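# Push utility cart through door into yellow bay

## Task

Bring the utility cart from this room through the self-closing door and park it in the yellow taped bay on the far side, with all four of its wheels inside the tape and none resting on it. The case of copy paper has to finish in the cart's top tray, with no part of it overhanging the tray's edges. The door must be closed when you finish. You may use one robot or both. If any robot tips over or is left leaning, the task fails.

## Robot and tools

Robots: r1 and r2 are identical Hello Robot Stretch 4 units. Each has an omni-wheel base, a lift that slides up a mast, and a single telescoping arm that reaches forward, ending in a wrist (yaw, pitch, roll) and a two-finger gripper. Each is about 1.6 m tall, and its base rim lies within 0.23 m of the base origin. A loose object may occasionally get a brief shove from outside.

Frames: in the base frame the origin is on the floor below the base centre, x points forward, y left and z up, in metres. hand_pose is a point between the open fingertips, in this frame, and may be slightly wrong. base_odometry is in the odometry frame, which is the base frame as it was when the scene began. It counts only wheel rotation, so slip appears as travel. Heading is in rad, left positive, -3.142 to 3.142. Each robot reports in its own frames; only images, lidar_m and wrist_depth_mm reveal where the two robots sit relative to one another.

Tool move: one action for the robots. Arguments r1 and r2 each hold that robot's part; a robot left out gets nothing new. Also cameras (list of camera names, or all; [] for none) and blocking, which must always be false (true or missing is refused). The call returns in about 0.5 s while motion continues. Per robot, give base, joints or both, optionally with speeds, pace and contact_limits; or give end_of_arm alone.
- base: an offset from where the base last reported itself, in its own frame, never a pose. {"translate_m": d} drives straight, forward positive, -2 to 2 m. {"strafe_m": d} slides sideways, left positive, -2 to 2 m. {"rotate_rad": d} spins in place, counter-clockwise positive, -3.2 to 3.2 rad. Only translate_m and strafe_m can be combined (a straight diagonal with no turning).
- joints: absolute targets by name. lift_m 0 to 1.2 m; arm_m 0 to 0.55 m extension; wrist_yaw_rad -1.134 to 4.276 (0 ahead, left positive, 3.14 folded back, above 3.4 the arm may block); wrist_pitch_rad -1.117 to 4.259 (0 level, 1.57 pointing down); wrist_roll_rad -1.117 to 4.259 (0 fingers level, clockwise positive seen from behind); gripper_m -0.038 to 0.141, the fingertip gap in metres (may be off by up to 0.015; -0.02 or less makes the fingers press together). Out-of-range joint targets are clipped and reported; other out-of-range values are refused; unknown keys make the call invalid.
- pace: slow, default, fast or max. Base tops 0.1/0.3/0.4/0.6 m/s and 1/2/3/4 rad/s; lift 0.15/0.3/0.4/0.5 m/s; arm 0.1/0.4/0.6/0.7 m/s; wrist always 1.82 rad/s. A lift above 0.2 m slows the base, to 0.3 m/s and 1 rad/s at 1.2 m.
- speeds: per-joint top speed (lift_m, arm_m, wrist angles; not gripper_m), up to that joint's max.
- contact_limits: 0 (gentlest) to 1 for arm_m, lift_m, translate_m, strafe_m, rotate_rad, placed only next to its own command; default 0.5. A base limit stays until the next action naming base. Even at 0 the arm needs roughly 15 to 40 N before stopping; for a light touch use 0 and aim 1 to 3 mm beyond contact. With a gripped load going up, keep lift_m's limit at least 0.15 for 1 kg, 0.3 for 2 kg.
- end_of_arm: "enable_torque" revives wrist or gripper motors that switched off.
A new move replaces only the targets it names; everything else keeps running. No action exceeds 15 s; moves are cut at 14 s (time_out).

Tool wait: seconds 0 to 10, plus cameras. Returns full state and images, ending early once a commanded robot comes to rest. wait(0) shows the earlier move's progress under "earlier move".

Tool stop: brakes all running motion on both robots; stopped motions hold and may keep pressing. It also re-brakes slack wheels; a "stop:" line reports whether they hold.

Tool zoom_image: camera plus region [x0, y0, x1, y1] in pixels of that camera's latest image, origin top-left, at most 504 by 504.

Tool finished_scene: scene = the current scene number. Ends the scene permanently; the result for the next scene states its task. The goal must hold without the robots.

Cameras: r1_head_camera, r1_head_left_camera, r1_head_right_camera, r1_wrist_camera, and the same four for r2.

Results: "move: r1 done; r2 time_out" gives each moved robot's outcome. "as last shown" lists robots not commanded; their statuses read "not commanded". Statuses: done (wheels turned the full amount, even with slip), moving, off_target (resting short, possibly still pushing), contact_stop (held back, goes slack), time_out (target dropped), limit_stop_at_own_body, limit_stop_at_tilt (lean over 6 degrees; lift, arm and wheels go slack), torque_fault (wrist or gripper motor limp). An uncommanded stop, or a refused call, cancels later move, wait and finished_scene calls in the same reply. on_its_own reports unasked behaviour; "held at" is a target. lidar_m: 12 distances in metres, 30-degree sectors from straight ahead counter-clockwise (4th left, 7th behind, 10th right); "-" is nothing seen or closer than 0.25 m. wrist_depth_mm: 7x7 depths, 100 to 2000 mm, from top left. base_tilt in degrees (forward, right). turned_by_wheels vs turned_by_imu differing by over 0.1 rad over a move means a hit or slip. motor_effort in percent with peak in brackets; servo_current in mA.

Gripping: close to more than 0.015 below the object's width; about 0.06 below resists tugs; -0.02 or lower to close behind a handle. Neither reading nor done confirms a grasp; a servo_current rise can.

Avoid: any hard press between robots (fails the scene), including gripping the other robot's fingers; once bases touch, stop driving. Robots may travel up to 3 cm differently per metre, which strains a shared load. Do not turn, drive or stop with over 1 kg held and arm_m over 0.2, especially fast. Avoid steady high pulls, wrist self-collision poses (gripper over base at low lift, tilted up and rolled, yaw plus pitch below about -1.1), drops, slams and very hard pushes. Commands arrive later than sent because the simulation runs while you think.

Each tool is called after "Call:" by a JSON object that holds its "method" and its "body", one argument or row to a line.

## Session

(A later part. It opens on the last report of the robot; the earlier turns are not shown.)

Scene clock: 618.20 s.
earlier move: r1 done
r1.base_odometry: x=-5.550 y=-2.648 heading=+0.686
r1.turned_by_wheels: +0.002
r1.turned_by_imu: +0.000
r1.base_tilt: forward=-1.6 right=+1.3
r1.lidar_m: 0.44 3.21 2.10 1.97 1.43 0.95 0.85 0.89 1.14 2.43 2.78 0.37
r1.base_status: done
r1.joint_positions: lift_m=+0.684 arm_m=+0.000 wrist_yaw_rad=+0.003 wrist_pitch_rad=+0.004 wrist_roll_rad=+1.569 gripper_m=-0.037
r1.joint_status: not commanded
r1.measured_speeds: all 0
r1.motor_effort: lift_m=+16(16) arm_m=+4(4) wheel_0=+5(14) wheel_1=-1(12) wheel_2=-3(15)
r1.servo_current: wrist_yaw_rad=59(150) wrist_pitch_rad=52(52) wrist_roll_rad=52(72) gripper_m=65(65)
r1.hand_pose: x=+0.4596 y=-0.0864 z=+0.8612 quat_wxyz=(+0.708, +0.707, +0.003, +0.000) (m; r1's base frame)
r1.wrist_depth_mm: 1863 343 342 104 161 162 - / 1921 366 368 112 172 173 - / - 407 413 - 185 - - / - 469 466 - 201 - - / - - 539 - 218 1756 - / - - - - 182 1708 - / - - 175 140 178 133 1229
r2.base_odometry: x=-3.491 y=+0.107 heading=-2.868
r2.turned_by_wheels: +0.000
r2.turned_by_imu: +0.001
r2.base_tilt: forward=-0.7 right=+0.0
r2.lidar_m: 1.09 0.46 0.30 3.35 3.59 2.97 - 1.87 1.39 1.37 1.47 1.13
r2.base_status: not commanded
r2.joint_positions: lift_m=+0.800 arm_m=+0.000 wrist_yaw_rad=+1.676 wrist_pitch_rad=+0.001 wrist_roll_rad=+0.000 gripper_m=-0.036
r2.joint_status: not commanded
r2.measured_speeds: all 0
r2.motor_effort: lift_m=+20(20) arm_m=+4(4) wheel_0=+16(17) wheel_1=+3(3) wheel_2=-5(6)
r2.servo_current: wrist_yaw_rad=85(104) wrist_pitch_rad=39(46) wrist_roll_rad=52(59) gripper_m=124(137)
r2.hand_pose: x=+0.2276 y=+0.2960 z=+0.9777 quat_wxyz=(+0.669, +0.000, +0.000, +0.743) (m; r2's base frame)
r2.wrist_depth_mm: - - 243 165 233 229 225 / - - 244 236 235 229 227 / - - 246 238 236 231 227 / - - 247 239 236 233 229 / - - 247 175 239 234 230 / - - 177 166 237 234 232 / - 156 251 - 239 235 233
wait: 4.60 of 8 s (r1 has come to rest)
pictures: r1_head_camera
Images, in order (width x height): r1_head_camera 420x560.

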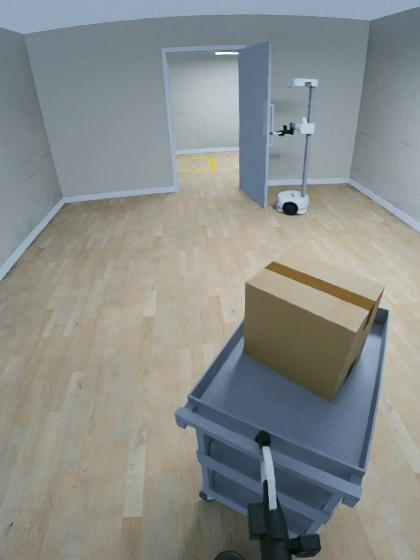

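Call:
{"method": "move", "body": {
  "r1": {"base":{"translate_m":0.2,"strafe_m":-0.42},"pace":"slow"},
  "blocking": false,
  "cameras": []
}}

Call:
{"method": "wait", "body": {
  "seconds": 8,
  "cameras": ["r1_head_camera"]
}}

Scene clock: 626.23 s.
move: r1 moving
r1.base_odometry: x=-5.538 y=-2.653 heading=+0.686
r1.turned_by_wheels: +0.000
r1.turned_by_imu: +0.000
r1.base_tilt: forward=-1.6 right=+1.3
r1.lidar_m: 0.42 3.27 2.14 1.99 1.42 0.96 0.86 0.88 1.13 2.44 2.77 0.36
r1.base_status: translate_m moving; strafe_m moving
r1.joint_positions: lift_m=+0.684 arm_m=+0.000 wrist_yaw_rad=+0.003 wrist_pitch_rad=+0.004 wrist_roll_rad=+1.569 gripper_m=-0.037
r1.joint_status: not commanded
r1.measured_speeds: translate_m=+0.021 strafe_m=-0.044 rotate_rad=-0.001 lift_m=+0.000 arm_m=+0.000 wrist_yaw_rad=+0.000 wrist_pitch_rad=+0.000 wrist_roll_rad=+0.000
r1.motor_effort: lift_m=+16(16) arm_m=+4(4) wheel_0=+11(14) wheel_1=-1(5) wheel_2=-5(6)
r1.servo_current: wrist_yaw_rad=46(65) wrist_pitch_rad=46(46) wrist_roll_rad=59(72) gripper_m=59(65)
r1.hand_pose: x=+0.4596 y=-0.0864 z=+0.8612 quat_wxyz=(+0.708, +0.707, +0.003, +0.000) (m; r1's base frame)
r1.wrist_depth_mm: - 345 347 105 163 163 - / 1808 366 370 113 174 175 - / - 410 410 120 186 - - / - 466 462 - 201 - - / - - 521 - 218 1756 - / - - - - 182 1661 - / - - 175 140 178 133 1229
r2: as last shown
r2.turned_by_imu: +0.000
r2.base_tilt: forward=-0.8 right=+0.0
r2.lidar_m: 1.10 0.43 0.30 3.35 3.61 2.93 - 1.85 1.41 1.38 1.45 1.12
r2.motor_effort: lift_m=+20(20) arm_m=+3(4) wheel_0=+16(17) wheel_1=+3(3) wheel_2=-5(5)
r2.servo_current: wrist_yaw_rad=78(91) wrist_pitch_rad=39(46) wrist_roll_rad=59(59) gripper_m=124(130)
r2.wrist_depth_mm: - - 242 165 234 228 226 / - - 245 237 235 229 226 / - - 246 237 236 231 228 / - - 247 239 237 233 229 / - - 248 175 238 233 229 / - - 177 166 238 235 231 / - 156 252 - 239 234 233
pictures: none
No camera images: "cameras" was empty.

Scene clock: 631.67 s.
earlier move: r1 done
r1.base_odometry: x=-5.129 y=-2.846 heading=+0.687
r1.turned_by_wheels: +0.000
r1.turned_by_imu: -0.002
r1.base_tilt: forward=-1.6 right=+1.2
r1.lidar_m: 0.38 0.38 2.59 2.41 1.64 1.10 1.01 1.04 1.33 2.29 2.34 0.44
r1.base_status: done
r1.joint_positions: lift_m=+0.684 arm_m=+0.000 wrist_yaw_rad=+0.002 wrist_pitch_rad=+0.004 wrist_roll_rad=+1.569 gripper_m=-0.037
r1.joint_status: not commanded
r1.measured_speeds: all 0
r1.motor_effort: lift_m=+16(16) arm_m=+4(4) wheel_0=+5(14) wheel_1=-2(6) wheel_2=+0(8)
r1.servo_current: wrist_yaw_rad=59(72) wrist_pitch_rad=39(52) wrist_roll_rad=46(72) gripper_m=52(65)
r1.hand_pose: x=+0.4594 y=-0.0869 z=+0.8612 quat_wxyz=(+0.708, +0.707, +0.002, -0.001) (m; r1's base frame)
r1.wrist_depth_mm: - - - 254 256 1661 1160 / - - - 249 250 1708 - / - - - 243 245 854 - / - 439 442 180 239 - - / - 442 445 175 234 - - / - 449 449 182 229 - - / - 449 178 148 223 - -
r2.base_odometry: x=-3.491 y=+0.107 heading=-2.868
r2.turned_by_wheels: +0.000
r2.turned_by_imu: +0.001
r2.base_tilt: forward=-0.8 right=+0.1
r2.lidar_m: 1.09 0.43 0.29 3.36 3.58 2.66 3.14 1.83 1.41 1.38 1.46 1.12
r2.base_status: not commanded
r2.joint_positions: lift_m=+0.800 arm_m=+0.000 wrist_yaw_rad=+1.676 wrist_pitch_rad=+0.001 wrist_roll_rad=+0.000 gripper_m=-0.036
r2.joint_status: not commanded
r2.measured_speeds: all 0
r2.motor_effort: lift_m=+20(20) arm_m=+4(4) wheel_0=+16(17) wheel_1=+3(3) wheel_2=-5(6)
r2.servo_current: wrist_yaw_rad=91(104) wrist_pitch_rad=39(46) wrist_roll_rad=46(59) gripper_m=130(130)
r2.hand_pose: x=+0.2276 y=+0.2960 z=+0.9777 quat_wxyz=(+0.669, +0.000, +0.000, +0.743) (m; r2's base frame)
r2.wrist_depth_mm: - - 242 165 233 229 225 / - - 244 237 235 229 226 / - - 246 238 236 232 227 / - - 246 239 238 233 229 / - - 248 176 239 233 230 / - - 177 166 237 235 231 / - 156 251 - 239 234 232
wait: 5.43 of 8 s (r1 has come to rest)
pictures: r1_head_camera
Images, in order (width x height): r1_head_camera 420x560.

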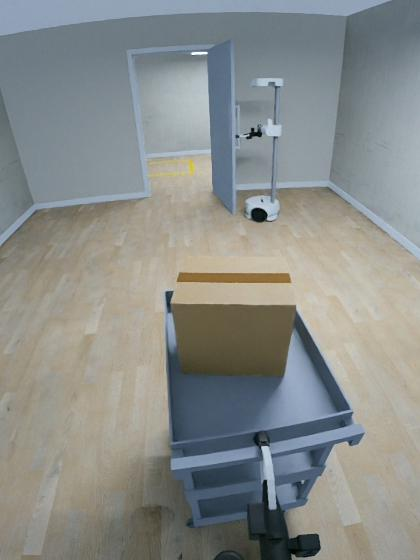

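Call:
{"method": "move", "body": {
  "r1": {"base":{"translate_m":0.35,"strafe_m":0.06},"pace":"slow"},
  "blocking": false,
  "cameras": []
}}

Call:
{"method": "wait", "body": {
  "seconds": 8,
  "cameras": ["r1_head_camera"]
}}

Scene clock: 635.87 s.
move: r1 moving
r1.base_odometry: x=-5.121 y=-2.837 heading=+0.687
r1.turned_by_wheels: +0.000
r1.turned_by_imu: +0.000
r1.base_tilt: forward=-1.6 right=+1.3
r1.lidar_m: 0.33 0.37 2.62 2.40 1.66 1.13 1.01 1.07 1.35 2.30 2.32 0.44
r1.base_status: translate_m moving; strafe_m moving
r1.joint_positions: lift_m=+0.684 arm_m=+0.000 wrist_yaw_rad=+0.002 wrist_pitch_rad=+0.004 wrist_roll_rad=+1.569 gripper_m=-0.037
r1.joint_status: not commanded
r1.measured_speeds: translate_m=+0.050 strafe_m=+0.009 rotate_rad=+0.000 lift_m=+0.000 arm_m=+0.000 wrist_yaw_rad=+0.000 wrist_pitch_rad=+0.000 wrist_roll_rad=+0.000
r1.motor_effort: lift_m=+16(16) arm_m=+4(4) wheel_0=+4(9) wheel_1=+5(10) wheel_2=-7(8)
r1.servo_current: wrist_yaw_rad=46(65) wrist_pitch_rad=46(52) wrist_roll_rad=52(78) gripper_m=52(59)
r1.hand_pose: x=+0.4594 y=-0.0869 z=+0.8612 quat_wxyz=(+0.708, +0.707, +0.002, -0.001) (m; r1's base frame)
r1.wrist_depth_mm: - - - 259 263 1661 1205 / - - - 253 254 1756 - / - - - 247 249 1808 - / - 439 445 181 242 - - / - 442 442 175 236 - - / - 449 449 181 229 - - / - 445 179 147 221 - -
r2: as last shown
r2.turned_by_imu: +0.000
r2.base_tilt: forward=-0.7 right=+0.1
r2.lidar_m: 1.11 0.45 0.30 3.36 3.58 2.66 3.12 1.82 1.42 1.38 1.50 1.14
r2.motor_effort: lift_m=+20(20) arm_m=+4(4) wheel_0=+16(17) wheel_1=+3(3) wheel_2=-5(5)
r2.servo_current: wrist_yaw_rad=91(104) wrist_pitch_rad=39(46) wrist_roll_rad=52(52) gripper_m=124(130)
r2.wrist_depth_mm: - - 243 165 235 229 225 / - - 244 236 235 229 227 / - - 244 238 236 232 228 / - - 247 239 237 232 229 / - - 249 176 237 233 229 / - - 177 166 237 235 232 / - 156 252 - 239 235 233
pictures: none
No camera images: "cameras" was empty.

Scene clock: 640.20 s.
earlier move: r1 done
r1.base_odometry: x=-4.896 y=-2.578 heading=+0.686
r1.turned_by_wheels: +0.000
r1.turned_by_imu: -0.003
r1.base_tilt: forward=-1.6 right=+1.3
r1.lidar_m: 0.38 3.94 2.61 2.36 2.25 1.47 1.36 1.39 1.75 2.31 2.34 0.42
r1.base_status: done
r1.joint_positions: lift_m=+0.684 arm_m=+0.000 wrist_yaw_rad=-0.005 wrist_pitch_rad=+0.004 wrist_roll_rad=+1.569 gripper_m=-0.037
r1.joint_status: not commanded
r1.measured_speeds: all 0
r1.motor_effort: lift_m=+16(16) arm_m=+4(4) wheel_0=+0(9) wheel_1=+3(10) wheel_2=-5(14)
r1.servo_current: wrist_yaw_rad=52(78) wrist_pitch_rad=46(52) wrist_roll_rad=46(78) gripper_m=59(65)
r1.hand_pose: x=+0.4588 y=-0.0889 z=+0.8612 quat_wxyz=(+0.708, +0.707, +0.000, -0.003) (m; r1's base frame)
r1.wrist_depth_mm: - - - 234 233 1708 1229 / - - - 231 232 1661 - / - 430 427 170 232 - - / - 436 436 170 231 - - / - 449 452 170 230 - - / - 466 186 169 181 - - / - 473 477 142 229 132 -
r2.base_odometry: x=-3.491 y=+0.107 heading=-2.868
r2.turned_by_wheels: +0.000
r2.turned_by_imu: +0.001
r2.base_tilt: forward=-0.7 right=+0.1
r2.lidar_m: 1.09 0.47 0.31 3.38 3.60 2.37 - 1.85 1.43 1.38 1.48 1.14
r2.base_status: not commanded
r2.joint_positions: lift_m=+0.800 arm_m=+0.000 wrist_yaw_rad=+1.676 wrist_pitch_rad=+0.001 wrist_roll_rad=+0.000 gripper_m=-0.036
r2.joint_status: not commanded
r2.measured_speeds: all 0
r2.motor_effort: lift_m=+20(20) arm_m=+4(4) wheel_0=+16(17) wheel_1=+3(3) wheel_2=-5(6)
r2.servo_current: wrist_yaw_rad=91(111) wrist_pitch_rad=46(46) wrist_roll_rad=46(65) gripper_m=117(137)
r2.hand_pose: x=+0.2276 y=+0.2960 z=+0.9777 quat_wxyz=(+0.669, +0.000, +0.000, +0.743) (m; r2's base frame)
r2.wrist_depth_mm: - - 242 165 233 229 224 / - - 244 236 234 229 227 / - - 246 237 236 231 227 / - - 247 239 237 232 230 / - - 249 176 238 234 231 / - - 177 166 237 233 232 / - 156 251 - 239 234 233
wait: 4.33 of 8 s (r1 has come to rest)
pictures: r1_head_camera
Images, in order (width x height): r1_head_camera 420x560.

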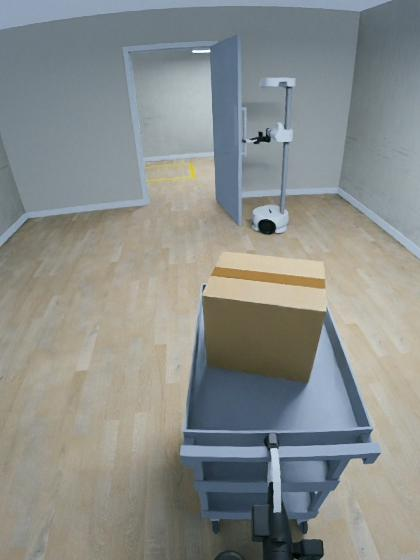

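Call:
{"method": "move", "body": {
  "r1": {"base":{"translate_m":0.35,"strafe_m":-0.14},"pace":"slow"},
  "blocking": false,
  "cameras": []
}}

Call:
{"method": "wait", "body": {
  "seconds": 8,
  "cameras": ["r1_head_camera"]
}}

Scene clock: 644.07 s.
move: r1 moving
r1.base_odometry: x=-4.884 y=-2.574 heading=+0.686
r1.turned_by_wheels: +0.000
r1.turned_by_imu: +0.000
r1.base_tilt: forward=-1.6 right=+1.3
r1.lidar_m: 0.38 0.42 2.64 2.38 2.28 1.50 1.38 1.40 1.80 2.31 2.36 0.43
r1.base_status: translate_m moving; strafe_m moving
r1.joint_positions: lift_m=+0.684 arm_m=+0.000 wrist_yaw_rad=-0.005 wrist_pitch_rad=+0.004 wrist_roll_rad=+1.569 gripper_m=-0.037
r1.joint_status: not commanded
r1.measured_speeds: translate_m=+0.048 strafe_m=-0.020 rotate_rad=+0.001 lift_m=+0.000 arm_m=+0.000 wrist_yaw_rad=+0.000 wrist_pitch_rad=+0.000 wrist_roll_rad=+0.000
r1.motor_effort: lift_m=+16(16) arm_m=+4(4) wheel_0=+5(7) wheel_1=+4(6) wheel_2=-10(10)
r1.servo_current: wrist_yaw_rad=46(72) wrist_pitch_rad=39(52) wrist_roll_rad=33(59) gripper_m=59(65)
r1.hand_pose: x=+0.4588 y=-0.0889 z=+0.8612 quat_wxyz=(+0.708, +0.707, +0.000, -0.003) (m; r1's base frame)
r1.wrist_depth_mm: - - - 231 232 1708 1229 / - - - - 230 1808 - / - 427 427 170 230 - - / - 433 436 170 229 - - / - 455 449 169 231 - - / - 466 210 168 181 - - / - 480 473 142 229 132 -
r2: as last shown
r2.turned_by_imu: +0.000
r2.lidar_m: 1.10 0.44 0.29 3.36 3.60 2.34 - 1.87 1.42 1.37 1.48 1.14
r2.servo_current: wrist_yaw_rad=72(98) wrist_pitch_rad=39(46) wrist_roll_rad=52(52) gripper_m=130(137)
r2.wrist_depth_mm: - - 242 165 233 229 226 / - - 245 236 235 229 226 / - - 245 237 236 231 228 / - - 246 240 236 232 229 / - - 248 175 238 234 230 / - - 177 166 236 235 232 / - 156 252 - 239 235 233
pictures: none
No camera images: "cameras" was empty.

Scene clock: 648.53 s.
earlier move: r1 done
r1.base_odometry: x=-4.537 y=-2.465 heading=+0.687
r1.turned_by_wheels: +0.001
r1.turned_by_imu: +0.002
r1.base_tilt: forward=-1.6 right=+1.3
r1.lidar_m: 0.39 0.40 2.78 2.54 2.62 1.82 1.69 1.70 2.21 2.12 2.16 0.44
r1.base_status: done
r1.joint_positions: lift_m=+0.684 arm_m=+0.000 wrist_yaw_rad=+0.003 wrist_pitch_rad=+0.004 wrist_roll_rad=+1.569 gripper_m=-0.037
r1.joint_status: not commanded
r1.measured_speeds: all 0
r1.motor_effort: lift_m=+16(16) arm_m=+4(4) wheel_0=+6(13) wheel_1=+4(7) wheel_2=-1(11)
r1.servo_current: wrist_yaw_rad=52(78) wrist_pitch_rad=39(52) wrist_roll_rad=39(72) gripper_m=59(65)
r1.hand_pose: x=+0.4595 y=-0.0867 z=+0.8612 quat_wxyz=(+0.708, +0.707, +0.002, -0.001) (m; r1's base frame)
r1.wrist_depth_mm: - - - 229 231 1661 1205 / - - - - 231 1708 - / - 424 427 169 231 - - / - 436 436 169 230 - - / - 452 449 170 230 - - / - 466 462 170 230 - - / - 477 176 148 230 - -
r2.base_odometry: x=-3.491 y=+0.107 heading=-2.868
r2.turned_by_wheels: +0.000
r2.turned_by_imu: +0.001
r2.base_tilt: forward=-0.7 right=+0.1
r2.lidar_m: 1.10 0.45 0.30 3.36 3.58 1.99 2.00 1.85 1.43 1.38 1.46 1.12
r2.base_status: not commanded
r2.joint_positions: lift_m=+0.800 arm_m=+0.000 wrist_yaw_rad=+1.676 wrist_pitch_rad=+0.001 wrist_roll_rad=+0.000 gripper_m=-0.036
r2.joint_status: not commanded
r2.measured_speeds: all 0
r2.motor_effort: lift_m=+20(20) arm_m=+4(4) wheel_0=+16(17) wheel_1=+3(4) wheel_2=-5(6)
r2.servo_current: wrist_yaw_rad=85(104) wrist_pitch_rad=39(52) wrist_roll_rad=52(65) gripper_m=130(137)
r2.hand_pose: x=+0.2276 y=+0.2960 z=+0.9777 quat_wxyz=(+0.669, +0.000, +0.000, +0.743) (m; r2's base frame)
r2.wrist_depth_mm: - - 243 165 233 229 225 / - - 244 237 235 229 225 / - - 246 237 236 232 228 / - - 246 240 236 232 229 / - - 248 175 239 233 229 / - - 177 166 237 236 232 / - 156 253 - 239 235 232
wait: 4.47 of 8 s (r1 has come to rest)
pictures: r1_head_camera
Images, in order (width x height): r1_head_camera 420x560.

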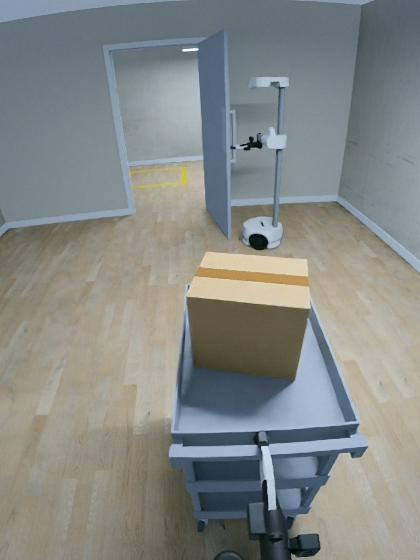

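Call:
{"method": "move", "body": {
  "r1": {"base":{"translate_m":0.12,"strafe_m":-0.35},"pace":"slow"},
  "blocking": false,
  "cameras": []
}}

Call:
{"method": "wait", "body": {
  "seconds": 8,
  "cameras": []
}}

Call:
{"method": "move", "body": {
  "r1": {"base":{"translate_m":0.3,"strafe_m":0.05},"pace":"slow"},
  "blocking": false,
  "cameras": ["r1_head_camera"]
}}

Call:
{"method": "wait", "body": {
  "seconds": 8,
  "cameras": ["r1_head_camera"]
}}

Scene clock: 655.03 s.
move: r1 moving
r1.base_odometry: x=-4.526 y=-2.471 heading=+0.688
r1.turned_by_wheels: +0.001
r1.turned_by_imu: +0.000
r1.base_tilt: forward=-1.6 right=+1.2
r1.lidar_m: 0.38 0.39 2.81 2.55 2.63 1.83 1.68 1.72 2.25 2.12 2.14 0.44
r1.base_status: translate_m moving; strafe_m moving
r1.joint_positions: lift_m=+0.684 arm_m=+0.000 wrist_yaw_rad=+0.003 wrist_pitch_rad=+0.004 wrist_roll_rad=+1.569 gripper_m=-0.037
r1.joint_status: not commanded
r1.measured_speeds: translate_m=+0.017 strafe_m=-0.047 rotate_rad=-0.002 lift_m=+0.000 arm_m=+0.000 wrist_yaw_rad=+0.000 wrist_pitch_rad=+0.000 wrist_roll_rad=+0.000
r1.motor_effort: lift_m=+16(16) arm_m=+4(4) wheel_0=+13(13) wheel_1=-3(5) wheel_2=-1(4)
r1.servo_current: wrist_yaw_rad=52(65) wrist_pitch_rad=46(52) wrist_roll_rad=39(72) gripper_m=52(59)
r1.hand_pose: x=+0.4596 y=-0.0864 z=+0.8612 quat_wxyz=(+0.708, +0.707, +0.003, +0.000) (m; r1's base frame)
r1.wrist_depth_mm: - - - 231 233 1618 1229 / - - - - 231 1708 - / - - 430 170 231 - - / - 436 436 170 232 - - / - 452 452 170 229 - - / - 462 455 174 229 - - / - 473 178 148 231 - -
r2: as last shown
r2.turned_by_imu: +0.000
r2.lidar_m: 1.10 0.45 0.29 3.36 3.57 1.99 2.00 1.84 1.41 1.37 1.46 1.13
r2.motor_effort: lift_m=+20(20) arm_m=+4(4) wheel_0=+16(17) wheel_1=+3(3) wheel_2=-5(5)
r2.servo_current: wrist_yaw_rad=85(98) wrist_pitch_rad=33(46) wrist_roll_rad=46(46) gripper_m=124(130)
r2.wrist_depth_mm: - - 243 165 234 229 226 / - - 244 236 234 229 226 / - - 245 238 236 231 228 / - - 246 239 237 233 229 / - - 249 176 239 233 230 / - - 177 166 237 235 232 / - 156 252 - 239 235 232
pictures: none
No camera images: "cameras" was empty.

Scene clock: 659.50 s.
earlier move: r1 done
r1.base_odometry: x=-4.222 y=-2.659 heading=+0.688
r1.turned_by_wheels: +0.000
r1.turned_by_imu: +0.001
r1.base_tilt: forward=-1.6 right=+1.2
r1.lidar_m: 0.31 0.31 3.20 2.91 2.88 1.91 1.76 1.80 1.96 1.77 1.79 0.48
r1.base_status: done
r1.joint_positions: lift_m=+0.684 arm_m=+0.000 wrist_yaw_rad=+0.006 wrist_pitch_rad=+0.004 wrist_roll_rad=+1.569 gripper_m=-0.037
r1.joint_status: not commanded
r1.measured_speeds: all 0
r1.motor_effort: lift_m=+16(16) arm_m=-4(4) wheel_0=+8(14) wheel_1=-3(7) wheel_2=+4(6)
r1.servo_current: wrist_yaw_rad=52(85) wrist_pitch_rad=52(52) wrist_roll_rad=65(72) gripper_m=52(72)
r1.hand_pose: x=+0.4598 y=-0.0857 z=+0.8612 quat_wxyz=(+0.708, +0.707, +0.004, +0.001) (m; r1's base frame)
r1.wrist_depth_mm: - - - 293 - 1576 1118 / - - - - 336 353 355 / - - - - 298 1708 - / - - - 262 260 1863 - / - - 452 242 245 - - / - 436 433 182 229 - - / - 418 178 151 209 - -
r2.base_odometry: x=-3.491 y=+0.107 heading=-2.868
r2.turned_by_wheels: +0.000
r2.turned_by_imu: +0.001
r2.base_tilt: forward=-0.7 right=+0.1
r2.lidar_m: 1.09 0.46 0.30 3.35 3.59 1.87 1.84 1.85 1.42 1.39 1.47 1.12
r2.base_status: not commanded
r2.joint_positions: lift_m=+0.800 arm_m=+0.000 wrist_yaw_rad=+1.676 wrist_pitch_rad=+0.001 wrist_roll_rad=+0.000 gripper_m=-0.036
r2.joint_status: not commanded
r2.measured_speeds: all 0
r2.motor_effort: lift_m=+20(20) arm_m=+4(4) wheel_0=+16(17) wheel_1=+2(3) wheel_2=-5(6)
r2.servo_current: wrist_yaw_rad=85(104) wrist_pitch_rad=46(46) wrist_roll_rad=39(65) gripper_m=124(130)
r2.hand_pose: x=+0.2276 y=+0.2960 z=+0.9777 quat_wxyz=(+0.669, +0.000, +0.000, +0.743) (m; r2's base frame)
r2.wrist_depth_mm: - - 243 165 233 229 226 / - - 244 236 234 229 227 / - - 246 238 236 231 228 / - - 248 240 236 232 229 / - - 248 176 238 234 229 / - - 176 166 236 235 231 / - 156 252 - 239 234 233
wait: 4.47 of 8 s (r1 has come to rest)
pictures: none
No camera images: "cameras" was empty.

Scene clock: 660.00 s.
move: r1 moving
r1.base_odometry: x=-4.214 y=-2.649 heading=+0.688
r1.turned_by_wheels: +0.000
r1.turned_by_imu: +0.000
r1.base_tilt: forward=-1.6 right=+1.3
r1.lidar_m: 0.29 0.30 3.17 2.89 2.88 1.95 1.78 1.83 1.95 1.77 1.81 0.46
r1.base_status: translate_m moving; strafe_m moving
r1.joint_positions: lift_m=+0.684 arm_m=+0.000 wrist_yaw_rad=+0.003 wrist_pitch_rad=+0.004 wrist_roll_rad=+1.569 gripper_m=-0.037
r1.joint_status: not commanded
r1.measured_speeds: translate_m=+0.049 strafe_m=+0.009 rotate_rad=-0.001 lift_m=+0.000 arm_m=+0.000 wrist_yaw_rad=-0.003 wrist_pitch_rad=+0.000 wrist_roll_rad=+0.000
r1.motor_effort: lift_m=+16(16) arm_m=+0(4) wheel_0=+6(10) wheel_1=+8(8) wheel_2=-7(8)
r1.servo_current: wrist_yaw_rad=46(65) wrist_pitch_rad=39(59) wrist_roll_rad=39(59) gripper_m=52(65)
r1.hand_pose: x=+0.4595 y=-0.0867 z=+0.8612 quat_wxyz=(+0.708, +0.707, +0.002, -0.001) (m; r1's base frame)
r1.wrist_depth_mm: - - - 294 - 1708 1229 / - - - - 349 349 353 / - - - - 306 1756 1281 / - - - 265 263 1808 - / - - - 243 247 1921 - / - 433 430 184 229 - - / - 415 179 149 206 - -
r2: as last shown
r2.turned_by_imu: +0.000
r2.lidar_m: 1.10 0.46 0.29 3.37 3.58 1.90 1.83 1.85 1.41 1.38 1.47 1.12
r2.motor_effort: lift_m=+20(20) arm_m=+4(4) wheel_0=+17(17) wheel_1=+3(3) wheel_2=-5(6)
r2.servo_current: wrist_yaw_rad=98(104) wrist_pitch_rad=46(46) wrist_roll_rad=39(59) gripper_m=124(130)
r2.wrist_depth_mm: - - 243 166 234 228 225 / - - 244 236 235 229 226 / - - 246 238 236 232 227 / - - 248 240 237 233 229 / - - 248 176 239 233 231 / - - 177 166 237 235 232 / - 156 252 - 239 233 232
pictures: r1_head_camera
Images, in order (width x height): r1_head_camera 420x560.

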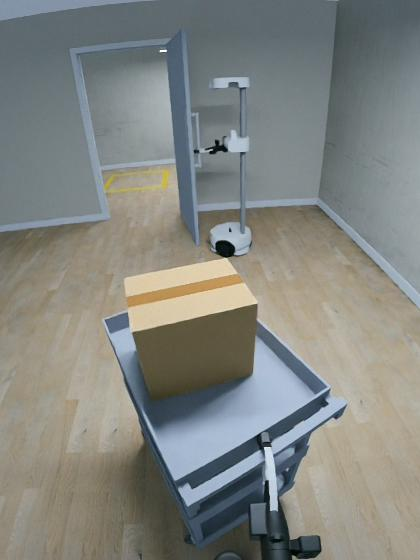

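Scene clock: 663.80 s.
earlier move: r1 done
r1.base_odometry: x=-4.022 y=-2.430 heading=+0.687
r1.turned_by_wheels: -0.001
r1.turned_by_imu: -0.004
r1.base_tilt: forward=-1.6 right=+1.3
r1.lidar_m: 0.29 0.37 3.16 2.90 2.91 2.24 2.08 2.13 1.97 1.78 1.82 0.48
r1.base_status: done
r1.joint_positions: lift_m=+0.684 arm_m=+0.000 wrist_yaw_rad=-0.012 wrist_pitch_rad=+0.004 wrist_roll_rad=+1.569 gripper_m=-0.037
r1.joint_status: not commanded
r1.measured_speeds: all 0
r1.motor_effort: lift_m=+16(16) arm_m=+4(4) wheel_0=-1(10) wheel_1=+2(8) wheel_2=-6(17)
r1.servo_current: wrist_yaw_rad=78(98) wrist_pitch_rad=39(59) wrist_roll_rad=59(65) gripper_m=52(65)
r1.hand_pose: x=+0.4582 y=-0.0907 z=+0.8612 quat_wxyz=(+0.708, +0.707, -0.003, -0.006) (m; r1's base frame)
r1.wrist_depth_mm: - - - 291 - 1618 1118 / - - - - 334 1537 1118 / - - - - 291 1661 - / - - - 260 260 1863 - / - - 452 236 239 - - / - 436 186 181 179 - - / - 418 410 144 209 132 -
r2.base_odometry: x=-3.491 y=+0.107 heading=-2.868
r2.turned_by_wheels: +0.000
r2.turned_by_imu: +0.001
r2.base_tilt: forward=-0.7 right=+0.1
r2.lidar_m: 1.09 0.46 0.29 3.37 3.55 1.58 1.54 1.87 1.42 1.37 1.47 1.12
r2.base_status: not commanded
r2.joint_positions: lift_m=+0.800 arm_m=+0.000 wrist_yaw_rad=+1.676 wrist_pitch_rad=+0.001 wrist_roll_rad=+0.000 gripper_m=-0.036
r2.joint_status: not commanded
r2.measured_speeds: all 0
r2.motor_effort: lift_m=+20(20) arm_m=+3(4) wheel_0=+16(17) wheel_1=+3(3) wheel_2=-5(6)
r2.servo_current: wrist_yaw_rad=91(104) wrist_pitch_rad=39(52) wrist_roll_rad=46(65) gripper_m=124(137)
r2.hand_pose: x=+0.2276 y=+0.2960 z=+0.9777 quat_wxyz=(+0.669, +0.000, +0.000, +0.743) (m; r2's base frame)
r2.wrist_depth_mm: - - 243 165 234 229 225 / - - 245 237 236 229 226 / - - 246 237 236 231 228 / - - 248 238 237 233 229 / - - 248 175 239 233 229 / - - 177 166 237 234 232 / - 156 252 - 239 234 233
wait: 3.80 of 8 s (r1 has come to rest)
pictures: r1_head_camera
Images, in order (width x height): r1_head_camera 420x560.

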